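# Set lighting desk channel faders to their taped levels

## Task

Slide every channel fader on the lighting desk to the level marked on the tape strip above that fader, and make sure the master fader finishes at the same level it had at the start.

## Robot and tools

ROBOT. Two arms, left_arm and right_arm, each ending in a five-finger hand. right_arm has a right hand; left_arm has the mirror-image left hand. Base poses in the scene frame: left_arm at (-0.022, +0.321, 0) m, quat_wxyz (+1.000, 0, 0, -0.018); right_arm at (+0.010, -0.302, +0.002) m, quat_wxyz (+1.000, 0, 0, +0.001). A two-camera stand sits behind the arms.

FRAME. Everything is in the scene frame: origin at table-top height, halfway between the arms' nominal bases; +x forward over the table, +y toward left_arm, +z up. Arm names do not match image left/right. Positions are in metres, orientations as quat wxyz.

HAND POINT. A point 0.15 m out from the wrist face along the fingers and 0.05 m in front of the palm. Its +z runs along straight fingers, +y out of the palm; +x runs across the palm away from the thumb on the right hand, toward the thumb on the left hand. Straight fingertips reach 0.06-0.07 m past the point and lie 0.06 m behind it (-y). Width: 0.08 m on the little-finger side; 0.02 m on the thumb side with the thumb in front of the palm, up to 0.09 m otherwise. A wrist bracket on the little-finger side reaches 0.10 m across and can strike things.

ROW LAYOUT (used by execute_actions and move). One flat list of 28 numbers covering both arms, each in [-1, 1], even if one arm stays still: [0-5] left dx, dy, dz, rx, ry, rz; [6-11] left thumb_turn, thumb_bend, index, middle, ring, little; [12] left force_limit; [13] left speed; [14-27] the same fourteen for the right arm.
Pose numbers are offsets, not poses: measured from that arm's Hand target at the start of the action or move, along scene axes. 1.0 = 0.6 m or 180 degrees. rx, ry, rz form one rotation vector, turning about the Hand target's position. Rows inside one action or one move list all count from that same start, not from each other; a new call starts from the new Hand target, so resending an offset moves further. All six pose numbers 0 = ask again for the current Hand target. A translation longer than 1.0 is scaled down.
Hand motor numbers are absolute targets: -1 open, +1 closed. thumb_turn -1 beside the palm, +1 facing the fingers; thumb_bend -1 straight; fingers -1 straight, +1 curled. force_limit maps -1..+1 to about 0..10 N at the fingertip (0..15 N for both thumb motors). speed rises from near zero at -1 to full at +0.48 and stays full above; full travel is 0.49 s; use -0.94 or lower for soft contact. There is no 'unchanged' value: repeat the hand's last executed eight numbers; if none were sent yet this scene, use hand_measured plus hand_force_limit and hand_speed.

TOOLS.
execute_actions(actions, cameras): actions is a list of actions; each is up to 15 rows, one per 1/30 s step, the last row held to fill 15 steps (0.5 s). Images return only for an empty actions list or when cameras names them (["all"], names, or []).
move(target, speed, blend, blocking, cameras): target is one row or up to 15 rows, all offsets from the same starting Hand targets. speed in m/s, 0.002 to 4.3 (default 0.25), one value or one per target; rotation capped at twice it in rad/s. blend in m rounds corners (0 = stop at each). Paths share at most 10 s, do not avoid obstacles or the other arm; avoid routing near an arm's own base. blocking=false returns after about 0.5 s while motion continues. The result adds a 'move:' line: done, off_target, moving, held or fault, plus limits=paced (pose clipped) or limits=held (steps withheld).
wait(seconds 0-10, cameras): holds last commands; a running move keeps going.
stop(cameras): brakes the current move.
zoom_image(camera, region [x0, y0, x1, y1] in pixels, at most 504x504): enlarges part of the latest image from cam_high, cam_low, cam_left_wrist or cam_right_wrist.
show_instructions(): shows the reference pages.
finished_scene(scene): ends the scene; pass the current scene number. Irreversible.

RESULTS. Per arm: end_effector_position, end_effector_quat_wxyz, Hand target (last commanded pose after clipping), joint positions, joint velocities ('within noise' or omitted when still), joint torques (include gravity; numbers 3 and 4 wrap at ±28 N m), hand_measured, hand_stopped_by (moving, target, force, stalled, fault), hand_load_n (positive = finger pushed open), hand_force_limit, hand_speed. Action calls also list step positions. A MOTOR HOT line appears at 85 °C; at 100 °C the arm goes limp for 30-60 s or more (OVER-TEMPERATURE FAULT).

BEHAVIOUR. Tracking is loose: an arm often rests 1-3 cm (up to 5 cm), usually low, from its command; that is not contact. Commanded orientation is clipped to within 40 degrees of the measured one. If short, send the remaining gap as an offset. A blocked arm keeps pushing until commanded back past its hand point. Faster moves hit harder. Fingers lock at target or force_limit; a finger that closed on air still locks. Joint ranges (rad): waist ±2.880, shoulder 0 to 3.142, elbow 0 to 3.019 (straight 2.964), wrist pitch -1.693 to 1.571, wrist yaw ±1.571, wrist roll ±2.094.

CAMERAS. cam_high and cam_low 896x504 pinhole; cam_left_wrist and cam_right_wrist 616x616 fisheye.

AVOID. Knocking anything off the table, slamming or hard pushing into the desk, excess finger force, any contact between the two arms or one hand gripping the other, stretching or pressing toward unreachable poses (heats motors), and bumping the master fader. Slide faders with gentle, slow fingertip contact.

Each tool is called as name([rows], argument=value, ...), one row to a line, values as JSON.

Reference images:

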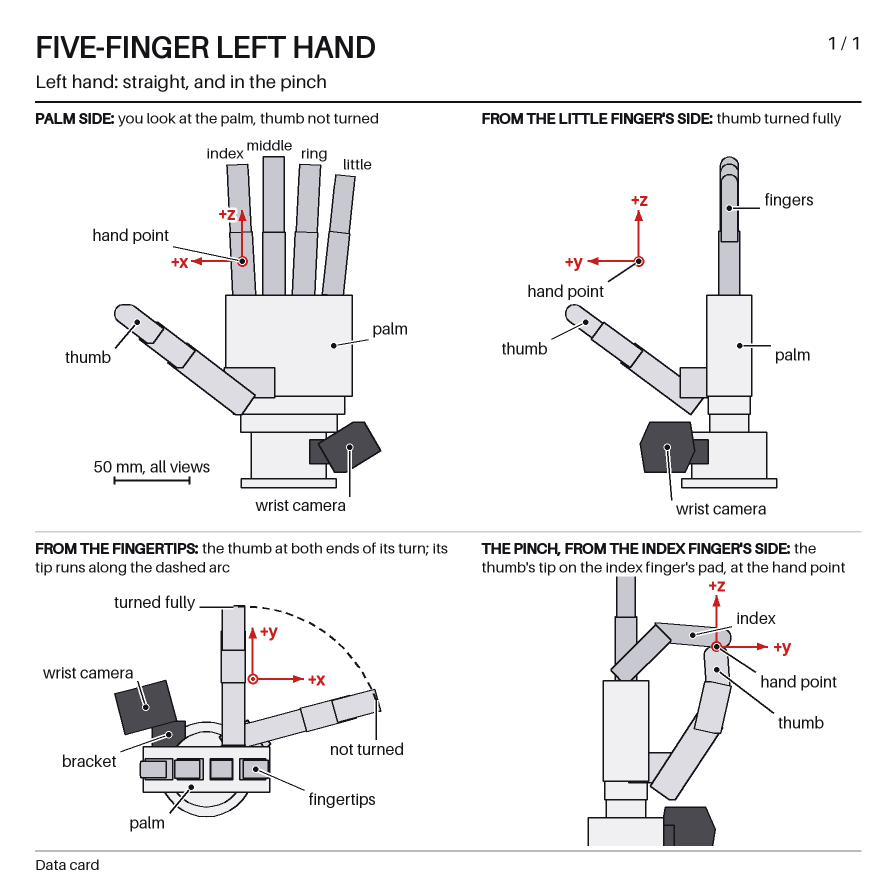

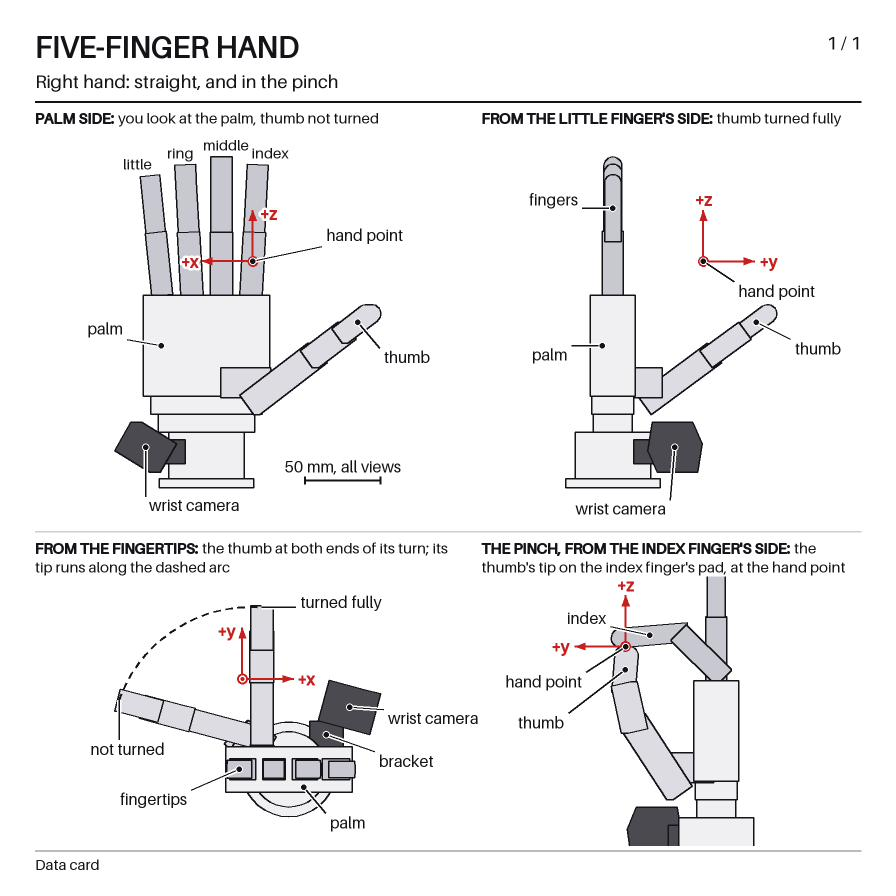

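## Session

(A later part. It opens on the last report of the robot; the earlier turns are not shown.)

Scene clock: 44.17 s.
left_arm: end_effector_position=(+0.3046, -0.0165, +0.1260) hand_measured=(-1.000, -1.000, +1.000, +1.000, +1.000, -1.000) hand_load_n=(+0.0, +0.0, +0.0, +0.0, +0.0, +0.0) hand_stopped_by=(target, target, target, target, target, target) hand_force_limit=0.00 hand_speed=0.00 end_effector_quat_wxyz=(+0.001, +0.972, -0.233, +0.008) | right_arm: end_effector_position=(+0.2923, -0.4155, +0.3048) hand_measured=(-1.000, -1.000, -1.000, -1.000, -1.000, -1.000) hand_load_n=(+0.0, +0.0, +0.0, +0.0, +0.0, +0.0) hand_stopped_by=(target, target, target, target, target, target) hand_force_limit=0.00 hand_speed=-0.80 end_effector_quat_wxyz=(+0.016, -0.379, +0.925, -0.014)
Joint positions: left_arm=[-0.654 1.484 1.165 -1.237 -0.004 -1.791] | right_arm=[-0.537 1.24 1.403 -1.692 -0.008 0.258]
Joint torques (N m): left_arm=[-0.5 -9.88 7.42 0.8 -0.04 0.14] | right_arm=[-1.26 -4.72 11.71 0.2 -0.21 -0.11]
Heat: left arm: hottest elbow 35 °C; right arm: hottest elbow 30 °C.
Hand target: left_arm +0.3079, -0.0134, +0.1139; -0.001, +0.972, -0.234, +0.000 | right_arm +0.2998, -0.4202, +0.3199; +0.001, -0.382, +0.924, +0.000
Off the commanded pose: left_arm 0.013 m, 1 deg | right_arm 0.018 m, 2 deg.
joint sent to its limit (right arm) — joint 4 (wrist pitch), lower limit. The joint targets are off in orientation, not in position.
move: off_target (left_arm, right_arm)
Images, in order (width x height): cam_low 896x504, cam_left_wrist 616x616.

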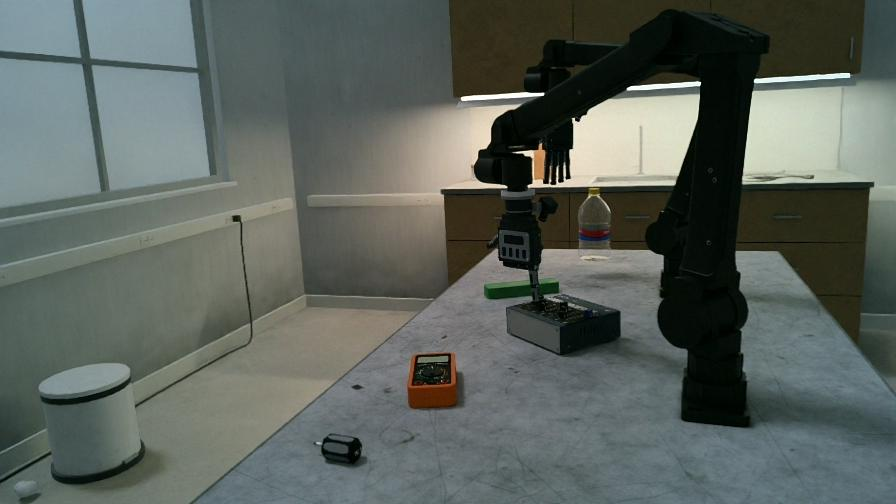

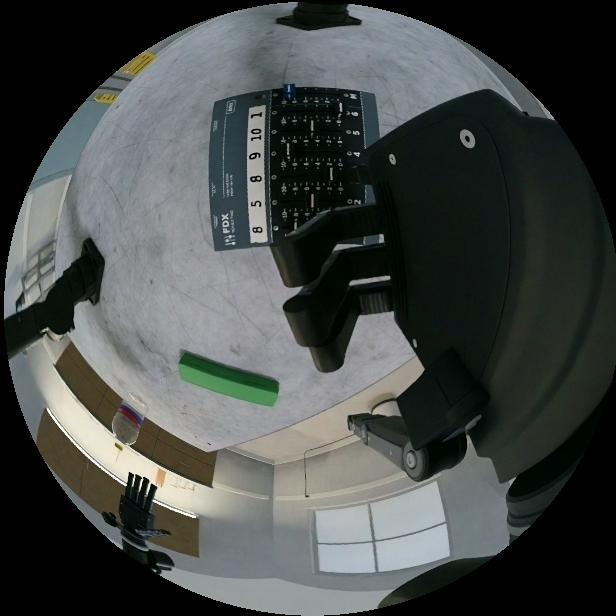

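move([
  [-0.007,-0.01,-0.004,0,0,0,-1,-1,1,1,1,-1,0,0,0,0,0,0,0,0,-1,-1,-1,-1,-1,-1,0,-0.8],
  [-0.0513,-0.0568,0.002,0,0,0,-1,-1,1,1,1,-1,0,0,0,0,0,0,0,0,-1,-1,-1,-1,-1,-1,0,-0.8],
], cameras=["cam_left_wrist","cam_low"], speed=0.05)

zoom_image(camera="cam_left_wrist", region=[300, 130, 380, 210])

zoom_image(camera="cam_low", region=[500, 260, 600, 340])

Scene clock: 47.33 s.
left_arm: end_effector_position=(+0.2834, -0.0423, +0.1252) hand_measured=(-1.000, -1.000, +1.000, +1.000, +1.000, -1.000) hand_load_n=(+0.0, +0.0, +0.0, +0.0, +0.5, +0.0) hand_stopped_by=(target, target, target, target, target, target) hand_force_limit=0.00 hand_speed=0.00 end_effector_quat_wxyz=(+0.001, +0.972, -0.236, +0.010) | right_arm: end_effector_position=(+0.2923, -0.4155, +0.3048) hand_measured=(-1.000, -1.000, -1.000, -1.000, -1.000, -1.000) hand_load_n=(+0.0, +0.0, +0.0, +0.0, +0.0, +0.0) hand_stopped_by=(target, target, target, target, target, target) hand_force_limit=0.00 hand_speed=-0.80 end_effector_quat_wxyz=(+0.016, -0.379, +0.925, -0.014)
Joint positions: left_arm=[-0.734 1.487 1.165 -1.23 -0.008 -1.866] | right_arm=[-0.537 1.24 1.403 -1.692 -0.008 0.258]
Joint torques (N m): left_arm=[-2.73 -10.11 7.58 0.49 0.12 -0.14] | right_arm=[-1.26 -4.72 11.73 0.2 -0.2 -0.11]
Heat: left arm: hottest elbow 35 °C; right arm: hottest elbow 30 °C.
Hand target: left_arm +0.2771, -0.0475, +0.1151; -0.001, +0.972, -0.234, +0.000 | right_arm +0.2998, -0.4202, +0.3199; +0.001, -0.382, +0.924, +0.000
Off the commanded pose: left_arm 0.013 m, 1 deg | right_arm 0.018 m, 2 deg.
joint sent to its limit (right arm) — joint 4 (wrist pitch), lower limit. The joint targets are off in orientation, not in position.
move: off_target (left_arm, right_arm)
Images, in order (width x height): cam_low 896x504, cam_left_wrist 616x616.

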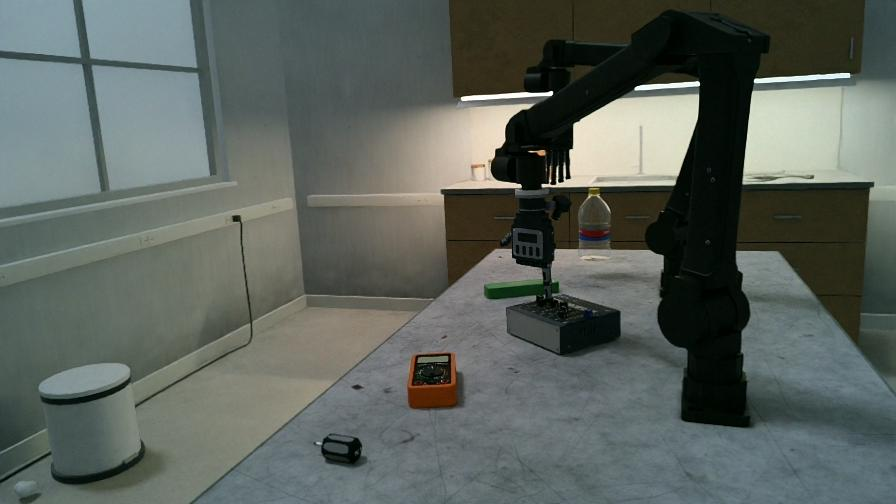

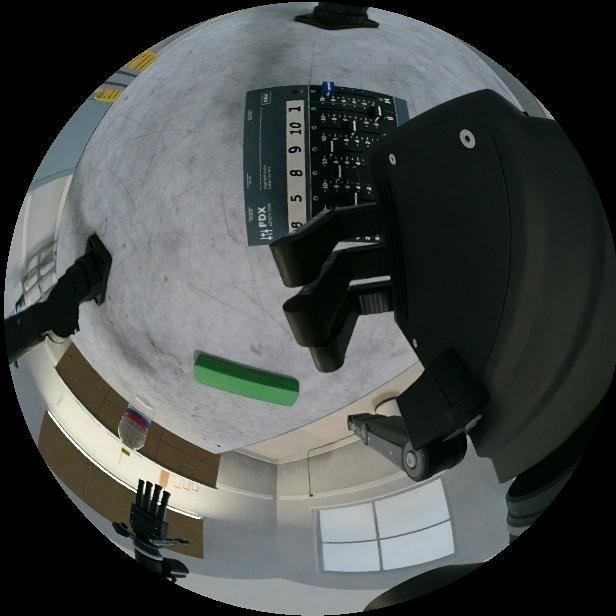

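Scaled by 6.300 from the camera's 616x616 image, which has a finer 880x880 frame.

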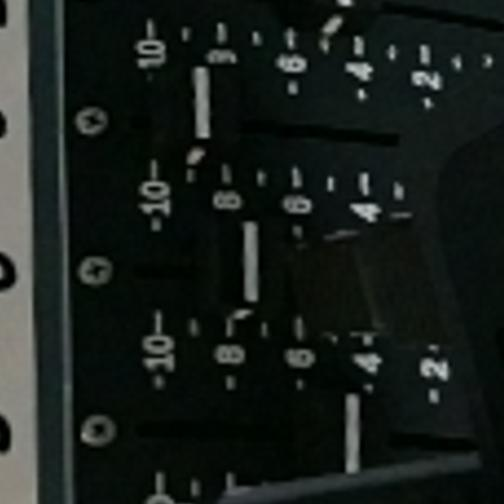

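Scaled by 5.040 from the camera's 896x504 image, which has a finer 1280x720 frame.

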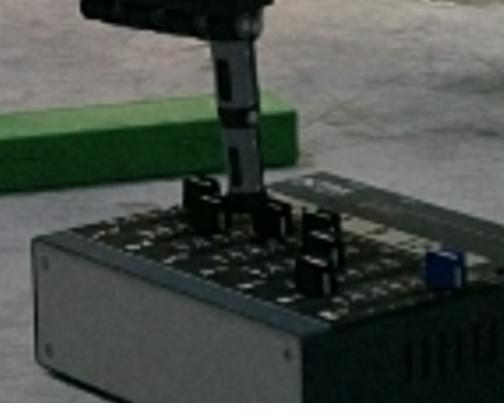

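move(target=[-0.0016,-0.0018,0,0,0,0,-1,-1,1,1,1,-1,0,0,0,0,0,0,0,0,-1,-1,-1,-1,-1,-1,0,-0.8], cameras=["cam_left_wrist"], speed=0.05)

zoom_image(camera="cam_left_wrist", region=[300, 130, 380, 210])

Scene clock: 48.40 s.
left_arm: end_effector_position=(+0.2835, -0.0423, +0.1252) hand_measured=(-1.000, -1.000, +1.000, +1.000, +1.000, -1.000) hand_load_n=(+0.0, +0.0, +0.0, +0.0, +0.0, +0.0) hand_stopped_by=(target, target, target, target, target, target) hand_force_limit=0.00 hand_speed=0.00 end_effector_quat_wxyz=(+0.001, +0.972, -0.235, +0.010) | right_arm: end_effector_position=(+0.2923, -0.4155, +0.3048) hand_measured=(-1.000, -1.000, -1.000, -1.000, -1.000, -1.000) hand_load_n=(+0.0, +0.0, +0.0, +0.0, +0.0, +0.0) hand_stopped_by=(target, target, target, target, target, target) hand_force_limit=0.00 hand_speed=-0.80 end_effector_quat_wxyz=(+0.016, -0.379, +0.925, -0.014)
Joint positions: left_arm=[-0.734 1.487 1.165 -1.23 -0.008 -1.868] | right_arm=[-0.537 1.24 1.403 -1.692 -0.008 0.258]
Joint torques (N m): left_arm=[-2.9 -10.17 7.58 0.49 0.13 -0.15] | right_arm=[-1.26 -4.78 11.73 0.2 -0.2 -0.11]
Heat: left arm: hottest elbow 35 °C; right arm: hottest elbow 30 °C.
Hand target: left_arm +0.2762, -0.0486, +0.1151; -0.001, +0.972, -0.234, +0.000 | right_arm +0.2998, -0.4202, +0.3199; +0.001, -0.382, +0.924, +0.000
Off the commanded pose: left_arm 0.014 m, 1 deg | right_arm 0.018 m, 2 deg.
joint sent to its limit (right arm) — joint 4 (wrist pitch), lower limit. The joint targets are off in orientation, not in position.
move: off_target (left_arm, right_arm)
Images, in order (width x height): cam_left_wrist 616x616.

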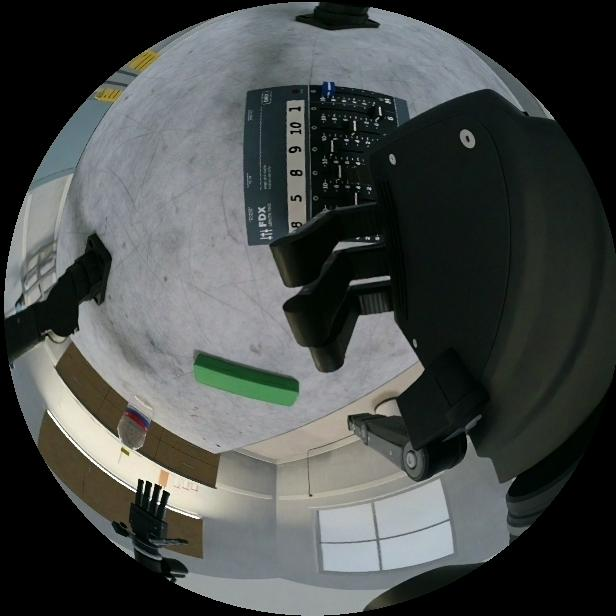

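Scaled by 6.300 from the camera's 616x616 image, which has a finer 880x880 frame.

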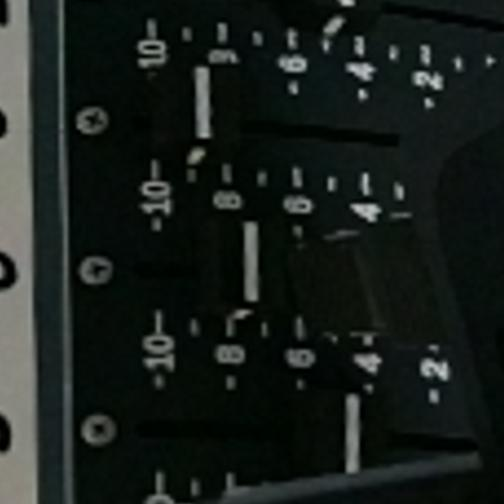

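move(target=[-0.0024,-0.0027,0,0,0,0,-1,-1,1,1,1,-1,0,0,0,0,0,0,0,0,-1,-1,-1,-1,-1,-1,0,-0.8], cameras=["cam_left_wrist"], speed=0.05)

zoom_image(camera="cam_left_wrist", region=[300, 130, 380, 210])

Scene clock: 49.33 s.
left_arm: end_effector_position=(+0.2822, -0.0436, +0.1251) hand_measured=(-1.000, -1.000, +1.000, +1.000, +1.000, -1.000) hand_load_n=(+0.0, +0.0, +0.0, +0.0, +0.0, +0.0) hand_stopped_by=(target, target, target, target, target, target) hand_force_limit=0.00 hand_speed=0.00 end_effector_quat_wxyz=(+0.000, +0.972, -0.235, +0.011) | right_arm: end_effector_position=(+0.2923, -0.4155, +0.3048) hand_measured=(-1.000, -1.000, -1.000, -1.000, -1.000, -1.000) hand_load_n=(+0.0, +0.0, +0.0, +0.0, +0.0, +0.0) hand_stopped_by=(target, target, target, target, target, target) hand_force_limit=0.00 hand_speed=-0.80 end_effector_quat_wxyz=(+0.016, -0.379, +0.925, -0.014)
Joint positions: left_arm=[-0.739 1.487 1.165 -1.23 -0.011 -1.873] | right_arm=[-0.537 1.24 1.403 -1.692 -0.008 0.258]
Joint torques (N m): left_arm=[-2.96 -10.11 7.62 0.47 0.21 -0.17] | right_arm=[-1.2 -4.78 11.71 0.2 -0.2 -0.11]
Heat: left arm: hottest elbow 35 °C; right arm: hottest elbow 30 °C.
Hand target: left_arm +0.2748, -0.0502, +0.1151; -0.001, +0.972, -0.234, +0.000 | right_arm +0.2998, -0.4202, +0.3199; +0.001, -0.382, +0.924, +0.000
Off the commanded pose: left_arm 0.014 m, 1 deg | right_arm 0.018 m, 2 deg.
joint sent to its limit (right arm) — joint 4 (wrist pitch), lower limit. The joint targets are off in orientation, not in position.
move: off_target (left_arm, right_arm)
Images, in order (width x height): cam_left_wrist 616x616.

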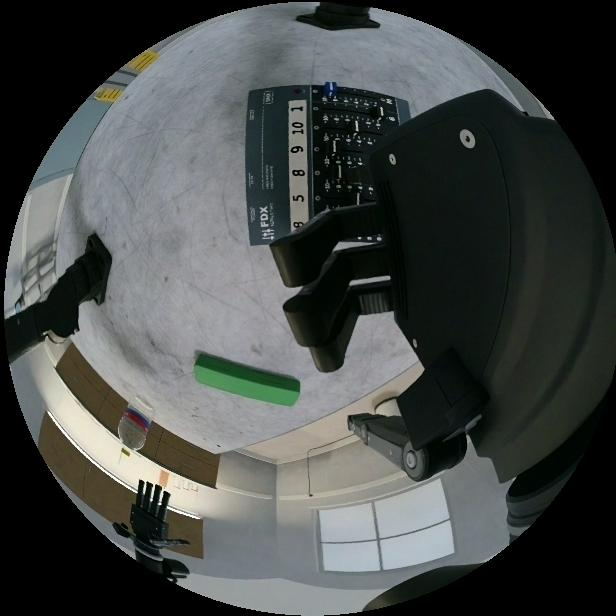

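Scaled by 6.300 from the camera's 616x616 image, which has a finer 880x880 frame.

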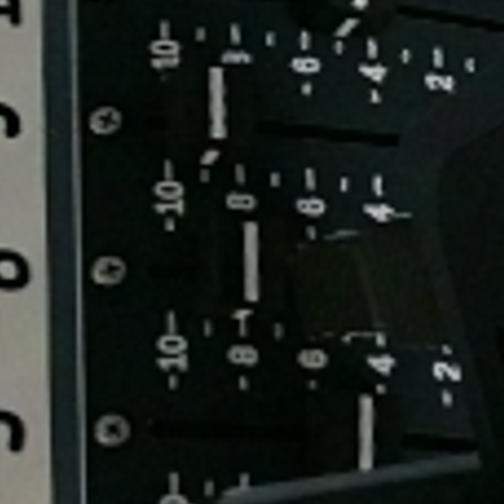

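move([
  [0.0265,0.0257,0.0532,0,0,0,-1,-1,1,1,1,-1,0,0,0,0,0,0,0,0,-1,-1,-1,-1,-1,-1,0,-0.8],
  [-0.0263,0.104,0.0532,0,0,0,-1,-1,1,1,1,-1,0,0,0,0,0,0,0,0,-1,-1,-1,-1,-1,-1,0,-0.8],
], cameras=["cam_left_wrist"], speed=0.12)

zoom_image(camera="cam_left_wrist", region=[290, 120, 390, 220])

Scene clock: 52.77 s.
left_arm: end_effector_position=(+0.2607, +0.0055, +0.1479) hand_measured=(-1.000, -1.000, +1.000, +1.000, +1.000, -1.000) hand_load_n=(+0.0, +0.0, +0.0, +0.0, +0.0, +0.0) hand_stopped_by=(target, target, target, target, target, target) hand_force_limit=0.00 hand_speed=0.00 end_effector_quat_wxyz=(+0.001, +0.973, -0.233, +0.006) | right_arm: end_effector_position=(+0.2923, -0.4155, +0.3048) hand_measured=(-1.000, -1.000, -1.000, -1.000, -1.000, -1.000) hand_load_n=(+0.0, +0.0, +0.0, +0.0, +0.0, +0.0) hand_stopped_by=(target, target, target, target, target, target) hand_force_limit=0.00 hand_speed=-0.80 end_effector_quat_wxyz=(+0.016, -0.379, +0.925, -0.014)
Joint positions: left_arm=[-0.683 1.347 1.085 -1.298 -0.004 -1.821] | right_arm=[-0.537 1.24 1.403 -1.692 -0.008 0.258]
Joint torques (N m): left_arm=[-0.5 -9.99 7.53 -0.13 -0.03 0.15] | right_arm=[-1.32 -4.72 11.71 0.18 -0.2 -0.11]
Heat: left arm: hottest elbow 35 °C; right arm: hottest elbow 30 °C.
Hand target: left_arm +0.2589, +0.0123, +0.1471; -0.001, +0.972, -0.234, +0.000 | right_arm +0.2998, -0.4202, +0.3199; +0.001, -0.382, +0.924, +0.000
Off the commanded pose: left_arm 0.007 m, 1 deg | right_arm 0.018 m, 2 deg.
joint sent to its limit (right arm) — joint 4 (wrist pitch), lower limit. The joint targets are off in orientation, not in position.
move: off_target (right_arm)
Images, in order (width x height): cam_left_wrist 616x616.

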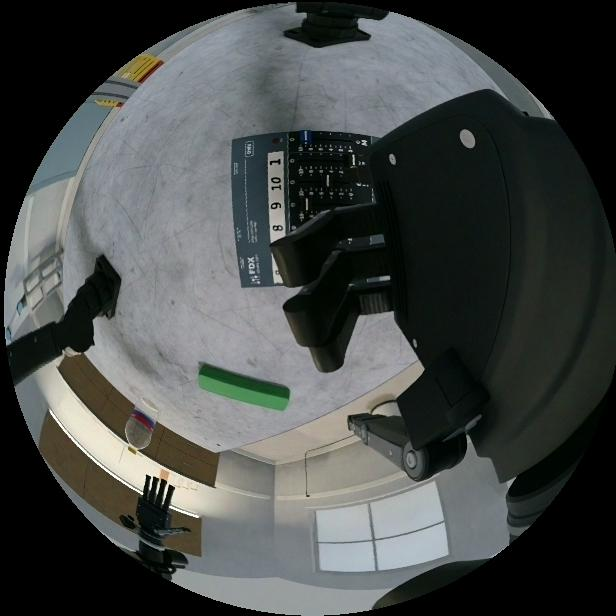

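Scaled by 5.040 from the camera's 616x616 image, which has a finer 880x880 frame.

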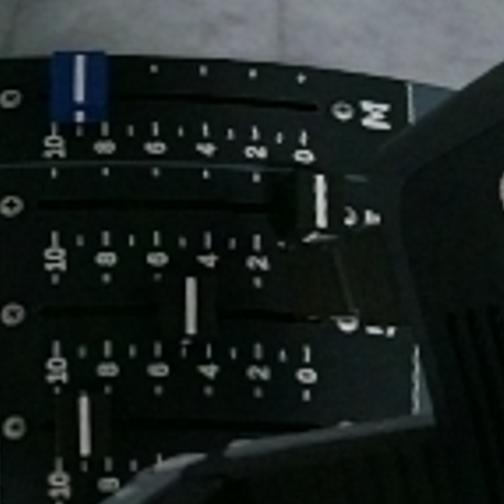

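move(target=[0.0018,-0.0017,-0.0585,0,0,0,-1,-1,1,1,1,-1,0,0,0,0,0,0,0,0,-1,-1,-1,-1,-1,-1,0,-0.8], cameras=["cam_left_wrist","cam_low"], speed=0.08)

zoom_image(camera="cam_left_wrist", region=[300, 130, 380, 210])

zoom_image(camera="cam_low", region=[500, 260, 600, 340])

Scene clock: 54.30 s.
left_arm: end_effector_position=(+0.2570, +0.0087, +0.1218) hand_measured=(-1.000, -1.000, +1.000, +1.000, +1.000, -1.000) hand_load_n=(+0.0, +0.0, +0.0, +0.0, +0.0, +0.0) hand_stopped_by=(target, target, target, target, target, target) hand_force_limit=0.00 hand_speed=0.00 end_effector_quat_wxyz=(+0.001, +0.972, -0.233, +0.006) | right_arm: end_effector_position=(+0.2923, -0.4155, +0.3048) hand_measured=(-1.000, -1.000, -1.000, -1.000, -1.000, -1.000) hand_load_n=(+0.0, +0.0, +0.0, +0.0, +0.0, +0.0) hand_stopped_by=(target, target, target, target, target, target) hand_force_limit=0.00 hand_speed=-0.80 end_effector_quat_wxyz=(+0.016, -0.379, +0.925, -0.014)
Joint positions: left_arm=[-0.683 1.354 1.02 -1.224 -0.004 -1.82] | right_arm=[-0.537 1.24 1.403 -1.692 -0.008 0.258]
Joint torques (N m): left_arm=[-0.5 -7.94 7.41 0.81 -0.04 0.15] | right_arm=[-1.2 -4.72 11.74 0.2 -0.2 -0.11]
Heat: left arm: hottest elbow 35 °C; right arm: hottest elbow 30 °C.
Hand target: left_arm +0.2601, +0.0112, +0.1121; -0.001, +0.972, -0.234, +0.000 | right_arm +0.2998, -0.4202, +0.3199; +0.001, -0.382, +0.924, +0.000
Off the commanded pose: left_arm 0.011 m, 1 deg | right_arm 0.018 m, 2 deg.
joint sent to its limit (right arm) — joint 4 (wrist pitch), lower limit. The joint targets are off in orientation, not in position.
move: off_target (left_arm, right_arm)
Images, in order (width x height): cam_low 896x504, cam_left_wrist 616x616.

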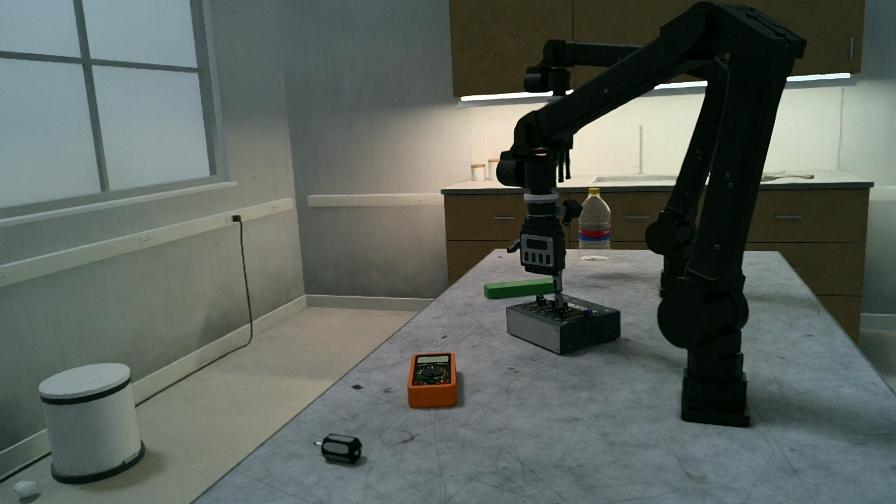

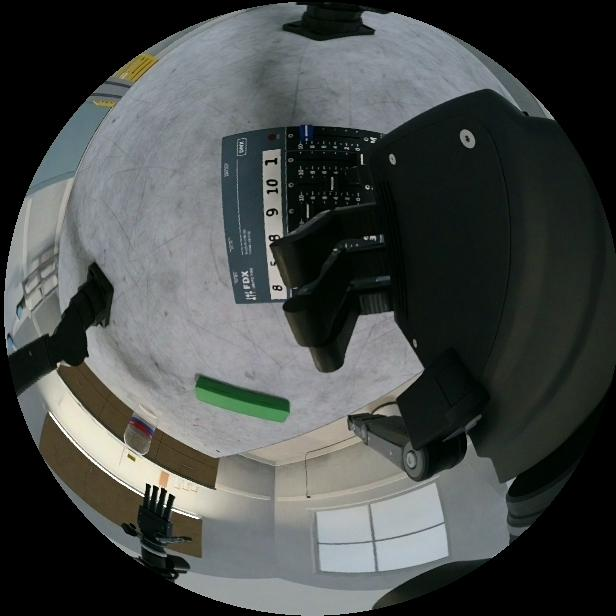

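Scaled by 6.300 from the camera's 616x616 image, which has a finer 880x880 frame.

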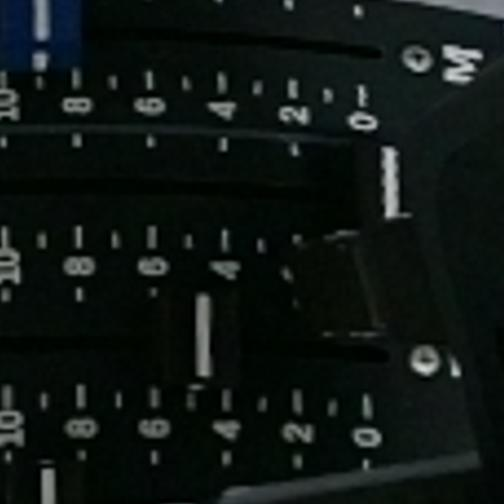

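Scaled by 5.040 from the camera's 896x504 image, which has a finer 1280x720 frame.

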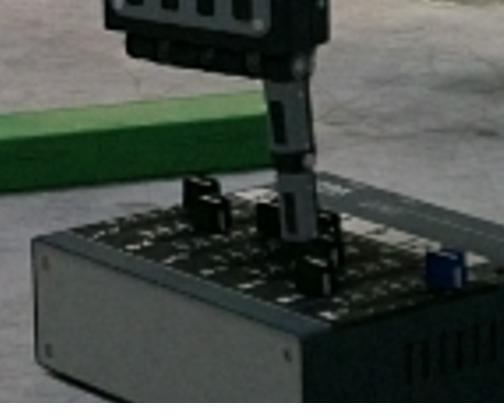

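move(target=[0.0115,-0.0162,0.0098,0,0,0,-1,-1,1,1,1,-1,0,0,0,0,0,0,0,0,-1,-1,-1,-1,-1,-1,0,-0.8], cameras=["cam_left_wrist","cam_low"], speed=0.05)

zoom_image(camera="cam_left_wrist", region=[300, 130, 380, 210])

zoom_image(camera="cam_low", region=[500, 260, 600, 340])

Scene clock: 55.80 s.
left_arm: end_effector_position=(+0.2569, +0.0088, +0.1134) hand_measured=(-1.000, -1.000, +1.000, +1.000, +1.000, -1.000) hand_load_n=(+0.0, +0.0, +0.0, +0.0, +0.5, +0.0) hand_stopped_by=(target, target, target, target, target, target) hand_force_limit=0.00 hand_speed=0.00 end_effector_quat_wxyz=(-0.004, +0.972, -0.233, -0.003) | right_arm: end_effector_position=(+0.2923, -0.4155, +0.3048) hand_measured=(-1.000, -1.000, -1.000, -1.000, -1.000, -1.000) hand_load_n=(+0.0, +0.0, +0.0, +0.0, +0.0, +0.0) hand_stopped_by=(target, target, target, target, target, target) hand_force_limit=0.00 hand_speed=-0.80 end_effector_quat_wxyz=(+0.016, -0.379, +0.925, -0.014)
Joint positions: left_arm=[-0.683 1.376 1.02 -1.224 -0.004 -1.82] | right_arm=[-0.537 1.24 1.403 -1.692 -0.008 0.258]
Joint torques (N m): left_arm=[-1.14 -7.88 10.35 0.18 -0.05 0.08] | right_arm=[-1.26 -4.78 11.74 0.21 -0.21 -0.11]
Heat: left arm: hottest elbow 35 °C; right arm: hottest elbow 30 °C.
Hand target: left_arm +0.2669, +0.0015, +0.1178; -0.001, +0.972, -0.234, +0.000 | right_arm +0.2998, -0.4202, +0.3199; +0.001, -0.382, +0.924, +0.000
Off the commanded pose: left_arm 0.013 m, 1 deg | right_arm 0.018 m, 2 deg.
joint sent to its limit (right arm) — joint 4 (wrist pitch), lower limit. The joint targets are off in orientation, not in position.
move: off_target (left_arm, right_arm)
Images, in order (width x height): cam_low 896x504, cam_left_wrist 616x616.

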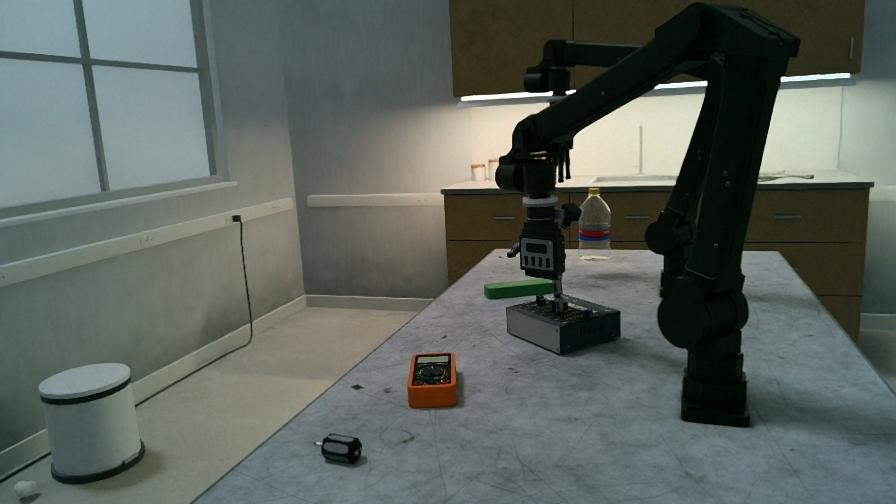

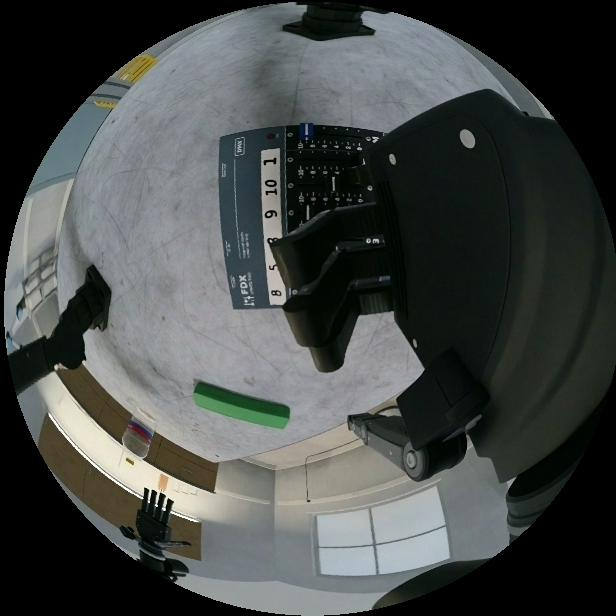

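Scaled by 6.300 from the camera's 616x616 image, which has a finer 880x880 frame.

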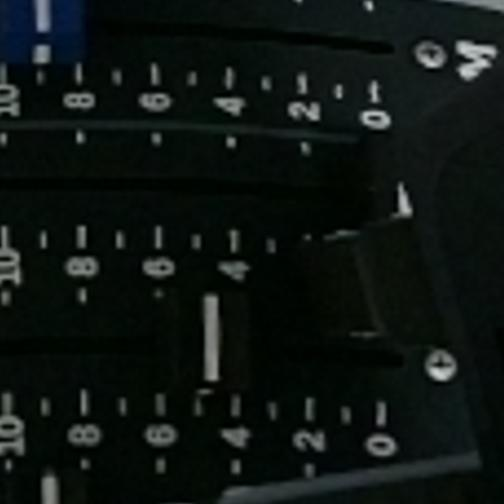

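Scaled by 5.040 from the camera's 896x504 image, which has a finer 1280x720 frame.

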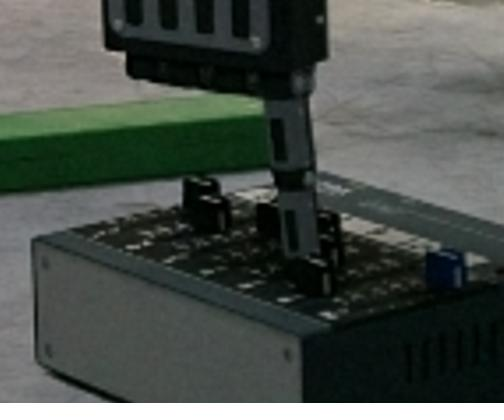

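move(target=[0,0,0.045,0,0,0,-1,-1,1,1,1,-1,0,0,0,0,0,0,0,0,-1,-1,-1,-1,-1,-1,0,-0.8], speed=0.1, cameras=["cam_left_wrist"])

Scene clock: 58.10 s.
left_arm: end_effector_position=(+0.2575, +0.0083, +0.1292) hand_measured=(-1.000, -1.000, +1.000, +1.000, +1.000, -1.000) hand_load_n=(+0.0, +0.0, +0.0, +0.0, +0.0, -0.5) hand_stopped_by=(target, target, target, target, target, target) hand_force_limit=0.00 hand_speed=0.00 end_effector_quat_wxyz=(-0.008, +0.972, -0.233, -0.011) | right_arm: end_effector_position=(+0.2923, -0.4155, +0.3048) hand_measured=(-1.000, -1.000, -1.000, -1.000, -1.000, -1.000) hand_load_n=(+0.0, +0.0, +0.0, +0.0, +0.0, +0.0) hand_stopped_by=(target, target, target, target, target, target) hand_force_limit=0.00 hand_speed=-0.80 end_effector_quat_wxyz=(+0.016, -0.379, +0.925, -0.014)
Joint positions: left_arm=[-0.683 1.376 1.066 -1.288 -0.004 -1.82] | right_arm=[-0.537 1.24 1.403 -1.692 -0.008 0.258]
Joint torques (N m): left_arm=[-1.14 -9.82 10.89 -0.29 -0.05 0.08] | right_arm=[-1.26 -4.72 11.73 0.2 -0.2 -0.11]
Heat: left arm: hottest elbow 35 °C; right arm: hottest elbow 31 °C.
Hand target: left_arm +0.2669, +0.0014, +0.1448; -0.001, +0.972, -0.234, +0.000 | right_arm +0.2998, -0.4202, +0.3199; +0.001, -0.382, +0.924, +0.000
Off the commanded pose: left_arm 0.019 m, 2 deg | right_arm 0.018 m, 2 deg.
joint sent to its limit (right arm) — joint 4 (wrist pitch), lower limit. The joint targets are off in orientation, not in position.
move: off_target (left_arm, right_arm)
Images, in order (width x height): cam_left_wrist 616x616.

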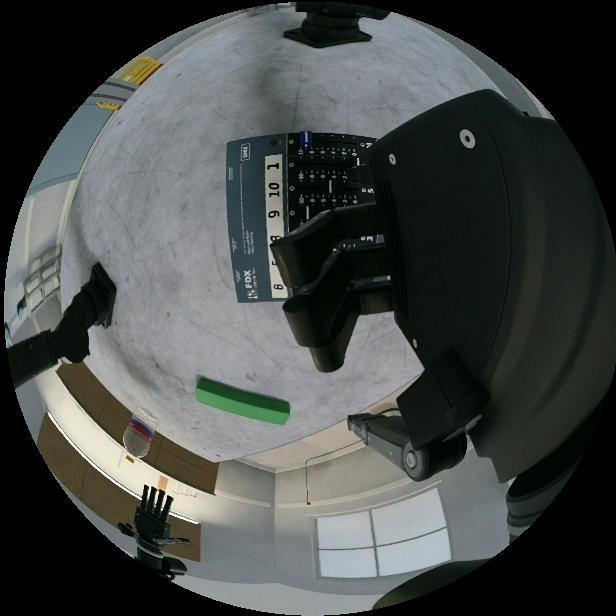

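move(target=[0.01,-0.0092,0.02,0,0,0,-1,-1,1,1,1,-1,0,0,0,0,0,0,0,0,-1,-1,-1,-1,-1,-1,0,-0.8], speed=0.1, cameras=["cam_left_wrist"])

zoom_image(camera="cam_left_wrist", region=[230, 120, 400, 310])

Scene clock: 59.33 s.
left_arm: end_effector_position=(+0.2639, +0.0027, +0.1464) hand_measured=(-1.000, -1.000, +1.000, +1.000, +1.000, -1.000) hand_load_n=(+0.0, +0.0, +0.0, +0.0, +0.0, +0.0) hand_stopped_by=(target, target, target, target, target, target) hand_force_limit=0.00 hand_speed=0.00 end_effector_quat_wxyz=(-0.005, +0.972, -0.233, -0.005) | right_arm: end_effector_position=(+0.2923, -0.4155, +0.3048) hand_measured=(-1.000, -1.000, -1.000, -1.000, -1.000, -1.000) hand_load_n=(+0.0, +0.0, +0.0, +0.0, +0.0, +0.0) hand_stopped_by=(target, target, target, target, target, target) hand_force_limit=0.00 hand_speed=-0.80 end_effector_quat_wxyz=(+0.016, -0.379, +0.925, -0.014)
Joint positions: left_arm=[-0.683 1.376 1.111 -1.321 -0.004 -1.82] | right_arm=[-0.537 1.24 1.403 -1.692 -0.008 0.258]
Joint torques (N m): left_arm=[-1.14 -8.94 11.03 -0.21 -0.05 0.07] | right_arm=[-1.26 -4.72 11.73 0.21 -0.2 -0.11]
Heat: left arm: hottest elbow 36 °C; right arm: hottest elbow 31 °C.
Hand target: left_arm +0.2730, -0.0041, +0.1569; -0.001, +0.972, -0.234, +0.000 | right_arm +0.2998, -0.4202, +0.3199; +0.001, -0.382, +0.924, +0.000
Off the commanded pose: left_arm 0.015 m, 1 deg | right_arm 0.018 m, 2 deg.
joint sent to its limit (right arm) — joint 4 (wrist pitch), lower limit. The joint targets are off in orientation, not in position.
move: off_target (left_arm, right_arm)
Images, in order (width x height): cam_left_wrist 616x616.

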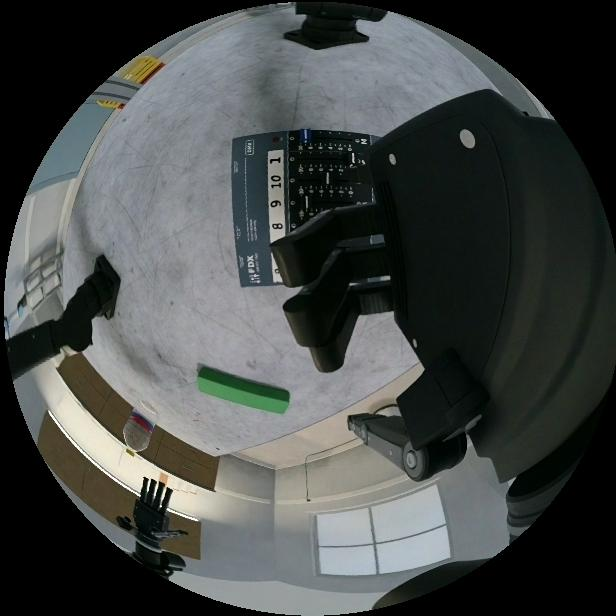

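Scaled by 2.653 from the camera's 616x616 image, which has a finer 880x880 frame.

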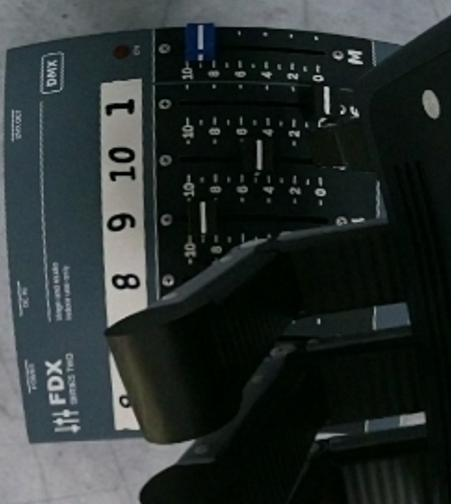

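zoom_image(camera="cam_left_wrist", region=[290, 130, 380, 220])

Scaled by 5.600 from the camera's 616x616 image, which has a finer 880x880 frame.

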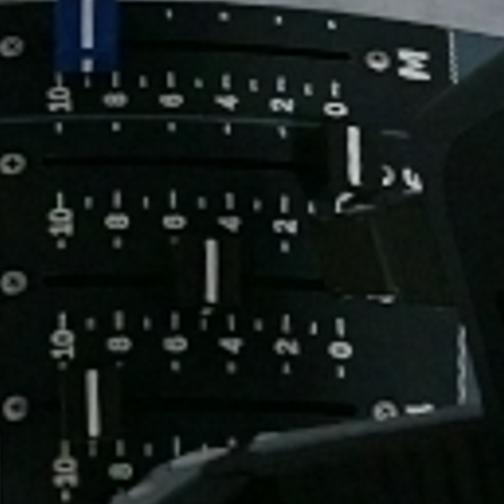

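move(target=[0.003,0.001,-0.04,0,0,0,-1,-1,1,1,1,-1,0,0,0,0,0,0,0,0,-1,-1,-1,-1,-1,-1,0,-0.8], speed=0.1, cameras=["cam_left_wrist"])

zoom_image(camera="cam_left_wrist", region=[290, 130, 380, 220])

Scene clock: 61.00 s.
left_arm: end_effector_position=(+0.2718, -0.0043, +0.1428) hand_measured=(-1.000, -1.000, +1.000, +1.000, +1.000, -1.000) hand_load_n=(+0.0, +0.0, +0.0, +0.0, +0.0, +0.0) hand_stopped_by=(target, target, target, target, target, target) hand_force_limit=0.00 hand_speed=0.00 end_effector_quat_wxyz=(+0.001, +0.972, -0.233, +0.006) | right_arm: end_effector_position=(+0.2923, -0.4155, +0.3048) hand_measured=(-1.000, -1.000, -1.000, -1.000, -1.000, -1.000) hand_load_n=(+0.0, -0.5, +0.0, +0.0, +0.0, +0.0) hand_stopped_by=(target, target, target, target, target, target) hand_force_limit=0.00 hand_speed=-0.80 end_effector_quat_wxyz=(+0.016, -0.379, +0.925, -0.014)
Joint positions: left_arm=[-0.683 1.389 1.111 -1.282 -0.004 -1.82] | right_arm=[-0.537 1.24 1.403 -1.692 -0.008 0.258]
Joint torques (N m): left_arm=[-0.91 -8.59 7.64 0.83 -0.04 0.11] | right_arm=[-1.2 -4.72 11.73 0.21 -0.2 -0.11]
Heat: left arm: hottest elbow 36 °C; right arm: hottest elbow 31 °C.
Hand target: left_arm +0.2748, -0.0035, +0.1329; -0.001, +0.972, -0.234, +0.000 | right_arm +0.2998, -0.4202, +0.3199; +0.001, -0.382, +0.924, +0.000
Off the commanded pose: left_arm 0.010 m, 1 deg | right_arm 0.018 m, 2 deg.
joint sent to its limit (right arm) — joint 4 (wrist pitch), lower limit. The joint targets are off in orientation, not in position.
move: off_target (right_arm)
Images, in order (width x height): cam_left_wrist 616x616.

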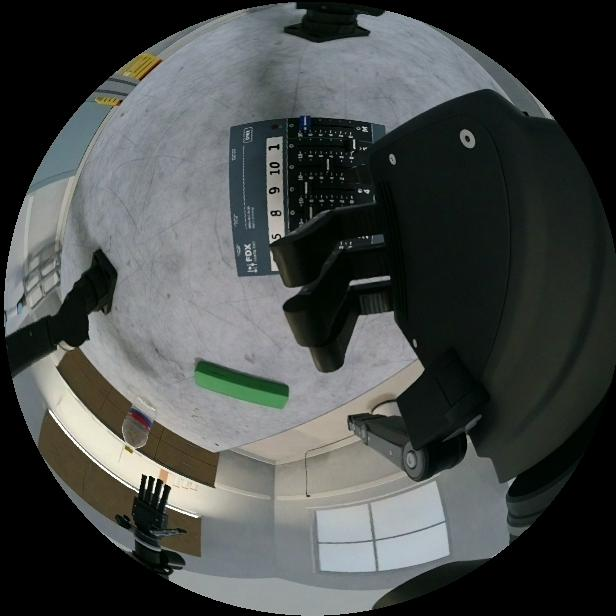

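Scaled by 5.600 from the camera's 616x616 image, which has a finer 880x880 frame.

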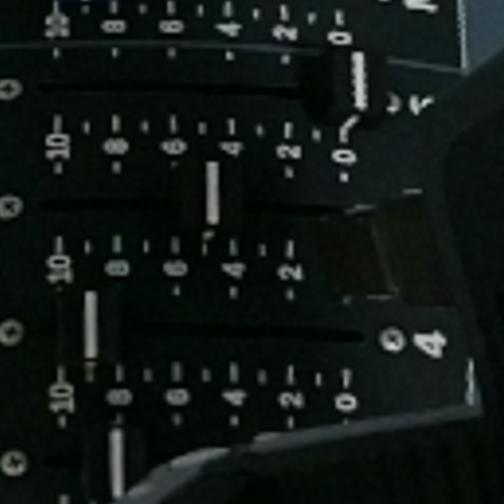

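move(target=[-0.0113,0.0083,-0.022,0,0,0,-1,-1,1,1,1,-1,0,0,0,0,0,0,0,0,-1,-1,-1,-1,-1,-1,0,-0.8], speed=0.1, cameras=["cam_left_wrist"])

zoom_image(camera="cam_left_wrist", region=[290, 130, 380, 220])

Scene clock: 62.47 s.
left_arm: end_effector_position=(+0.2663, +0.0006, +0.1260) hand_measured=(-1.000, -1.000, +1.000, +1.000, +1.000, -1.000) hand_load_n=(+0.0, +0.0, +0.0, +0.0, +0.0, +0.0) hand_stopped_by=(target, target, target, target, target, target) hand_force_limit=0.00 hand_speed=0.00 end_effector_quat_wxyz=(-0.001, +0.972, -0.233, +0.002) | right_arm: end_effector_position=(+0.2923, -0.4155, +0.3048) hand_measured=(-1.000, -1.000, -1.000, -1.000, -1.000, -1.000) hand_load_n=(+0.0, +0.0, +0.0, +0.0, +0.0, +0.0) hand_stopped_by=(target, target, target, target, target, target) hand_force_limit=0.00 hand_speed=-0.80 end_effector_quat_wxyz=(+0.016, -0.379, +0.925, -0.014)
Joint positions: left_arm=[-0.683 1.389 1.066 -1.245 -0.004 -1.82] | right_arm=[-0.537 1.24 1.403 -1.692 -0.008 0.258]
Joint torques (N m): left_arm=[-0.97 -9.23 7.41 0.84 -0.04 0.1] | right_arm=[-1.26 -4.72 11.74 0.2 -0.2 -0.11]
Heat: left arm: hottest elbow 36 °C; right arm: hottest elbow 31 °C.
Hand target: left_arm +0.2680, +0.0015, +0.1197; -0.001, +0.972, -0.234, +0.000 | right_arm +0.2998, -0.4202, +0.3199; +0.001, -0.382, +0.924, +0.000
Off the commanded pose: left_arm 0.007 m, 0 deg | right_arm 0.018 m, 2 deg.
joint sent to its limit (right arm) — joint 4 (wrist pitch), lower limit. The joint targets are off in orientation, not in position.
move: off_target (right_arm)
Images, in order (width x height): cam_left_wrist 616x616.

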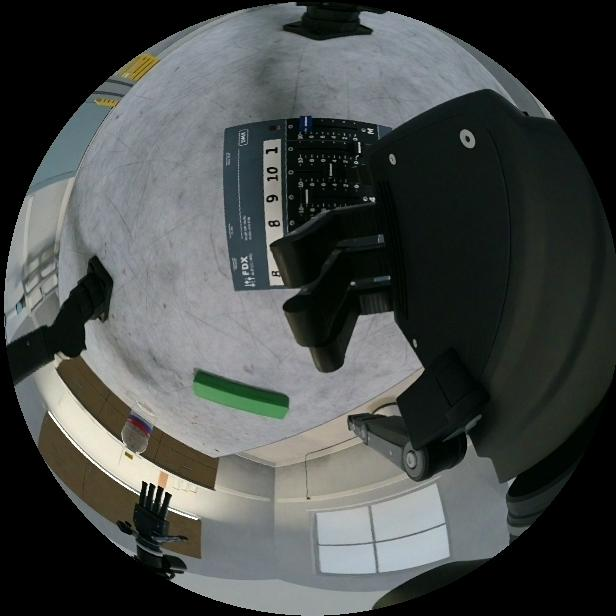

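Scaled by 5.600 from the camera's 616x616 image, which has a finer 880x880 frame.

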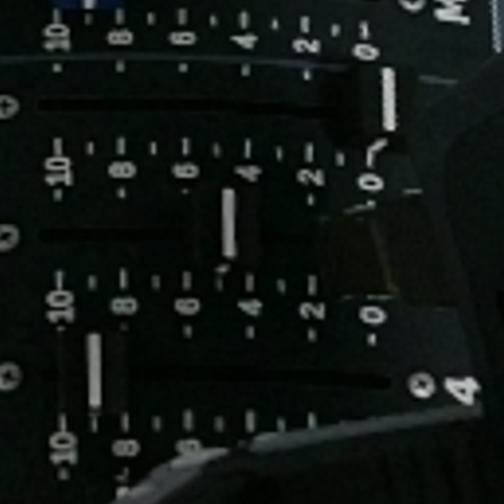

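move(target=[-0.0398,-0.0427,0,0,0,0,-1,-1,1,1,1,-1,0,0,0,0,0,0,0,0,-1,-1,-1,-1,-1,-1,0,-0.8], speed=0.05, cameras=["cam_left_wrist"])

zoom_image(camera="cam_left_wrist", region=[290, 130, 380, 220])

Scene clock: 64.33 s.
left_arm: end_effector_position=(+0.2487, -0.0184, +0.1259) hand_measured=(-1.000, -1.000, +1.000, +1.000, +1.000, -1.000) hand_load_n=(+0.0, +0.0, +0.0, +0.0, +0.0, +0.0) hand_stopped_by=(target, target, target, target, target, target) hand_force_limit=0.00 hand_speed=0.00 end_effector_quat_wxyz=(-0.002, +0.972, -0.235, +0.003) | right_arm: end_effector_position=(+0.2923, -0.4155, +0.3048) hand_measured=(-1.000, -1.000, -1.000, -1.000, -1.000, -1.000) hand_load_n=(+0.0, +0.0, +0.0, +0.0, +0.0, +0.0) hand_stopped_by=(target, target, target, target, target, target) hand_force_limit=0.00 hand_speed=-0.80 end_effector_quat_wxyz=(+0.016, -0.379, +0.925, -0.014)
Joint positions: left_arm=[-0.752 1.389 1.066 -1.244 -0.006 -1.884] | right_arm=[-0.537 1.24 1.403 -1.692 -0.008 0.258]
Joint torques (N m): left_arm=[-2.67 -9.11 7.47 0.79 0.05 -0.15] | right_arm=[-1.2 -4.78 11.73 0.2 -0.2 -0.11]
Heat: left arm: hottest elbow 36 °C; right arm: hottest elbow 31 °C.
Hand target: left_arm +0.2442, -0.0241, +0.1197; -0.001, +0.972, -0.234, +0.000 | right_arm +0.2998, -0.4202, +0.3199; +0.001, -0.382, +0.924, +0.000
Off the commanded pose: left_arm 0.010 m, 0 deg | right_arm 0.018 m, 2 deg.
joint sent to its limit (right arm) — joint 4 (wrist pitch), lower limit. The joint targets are off in orientation, not in position.
move: off_target (right_arm)
Images, in order (width x height): cam_left_wrist 616x616.

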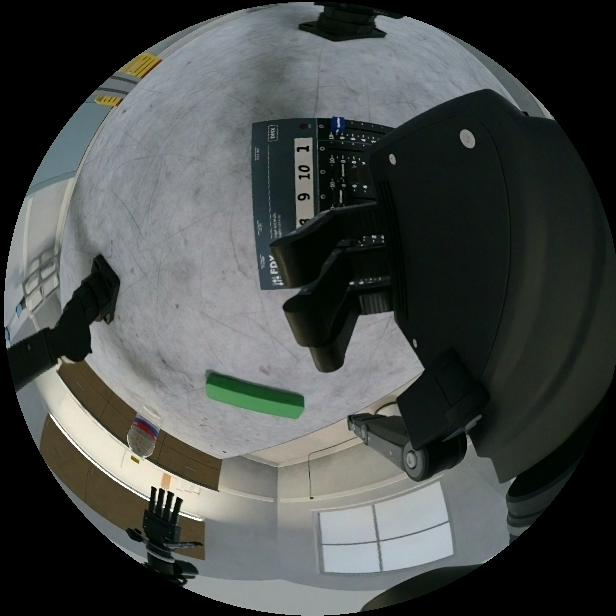

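Scaled by 5.600 from the camera's 616x616 image, which has a finer 880x880 frame.

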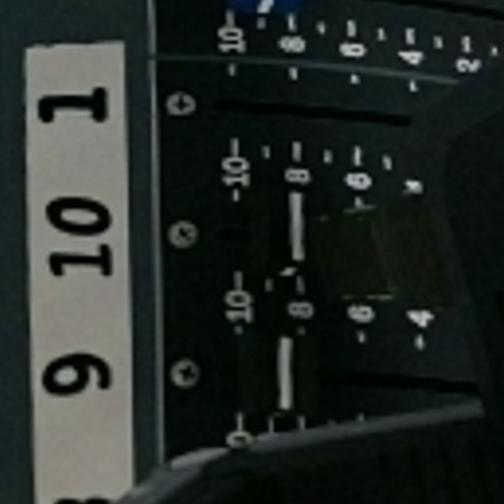

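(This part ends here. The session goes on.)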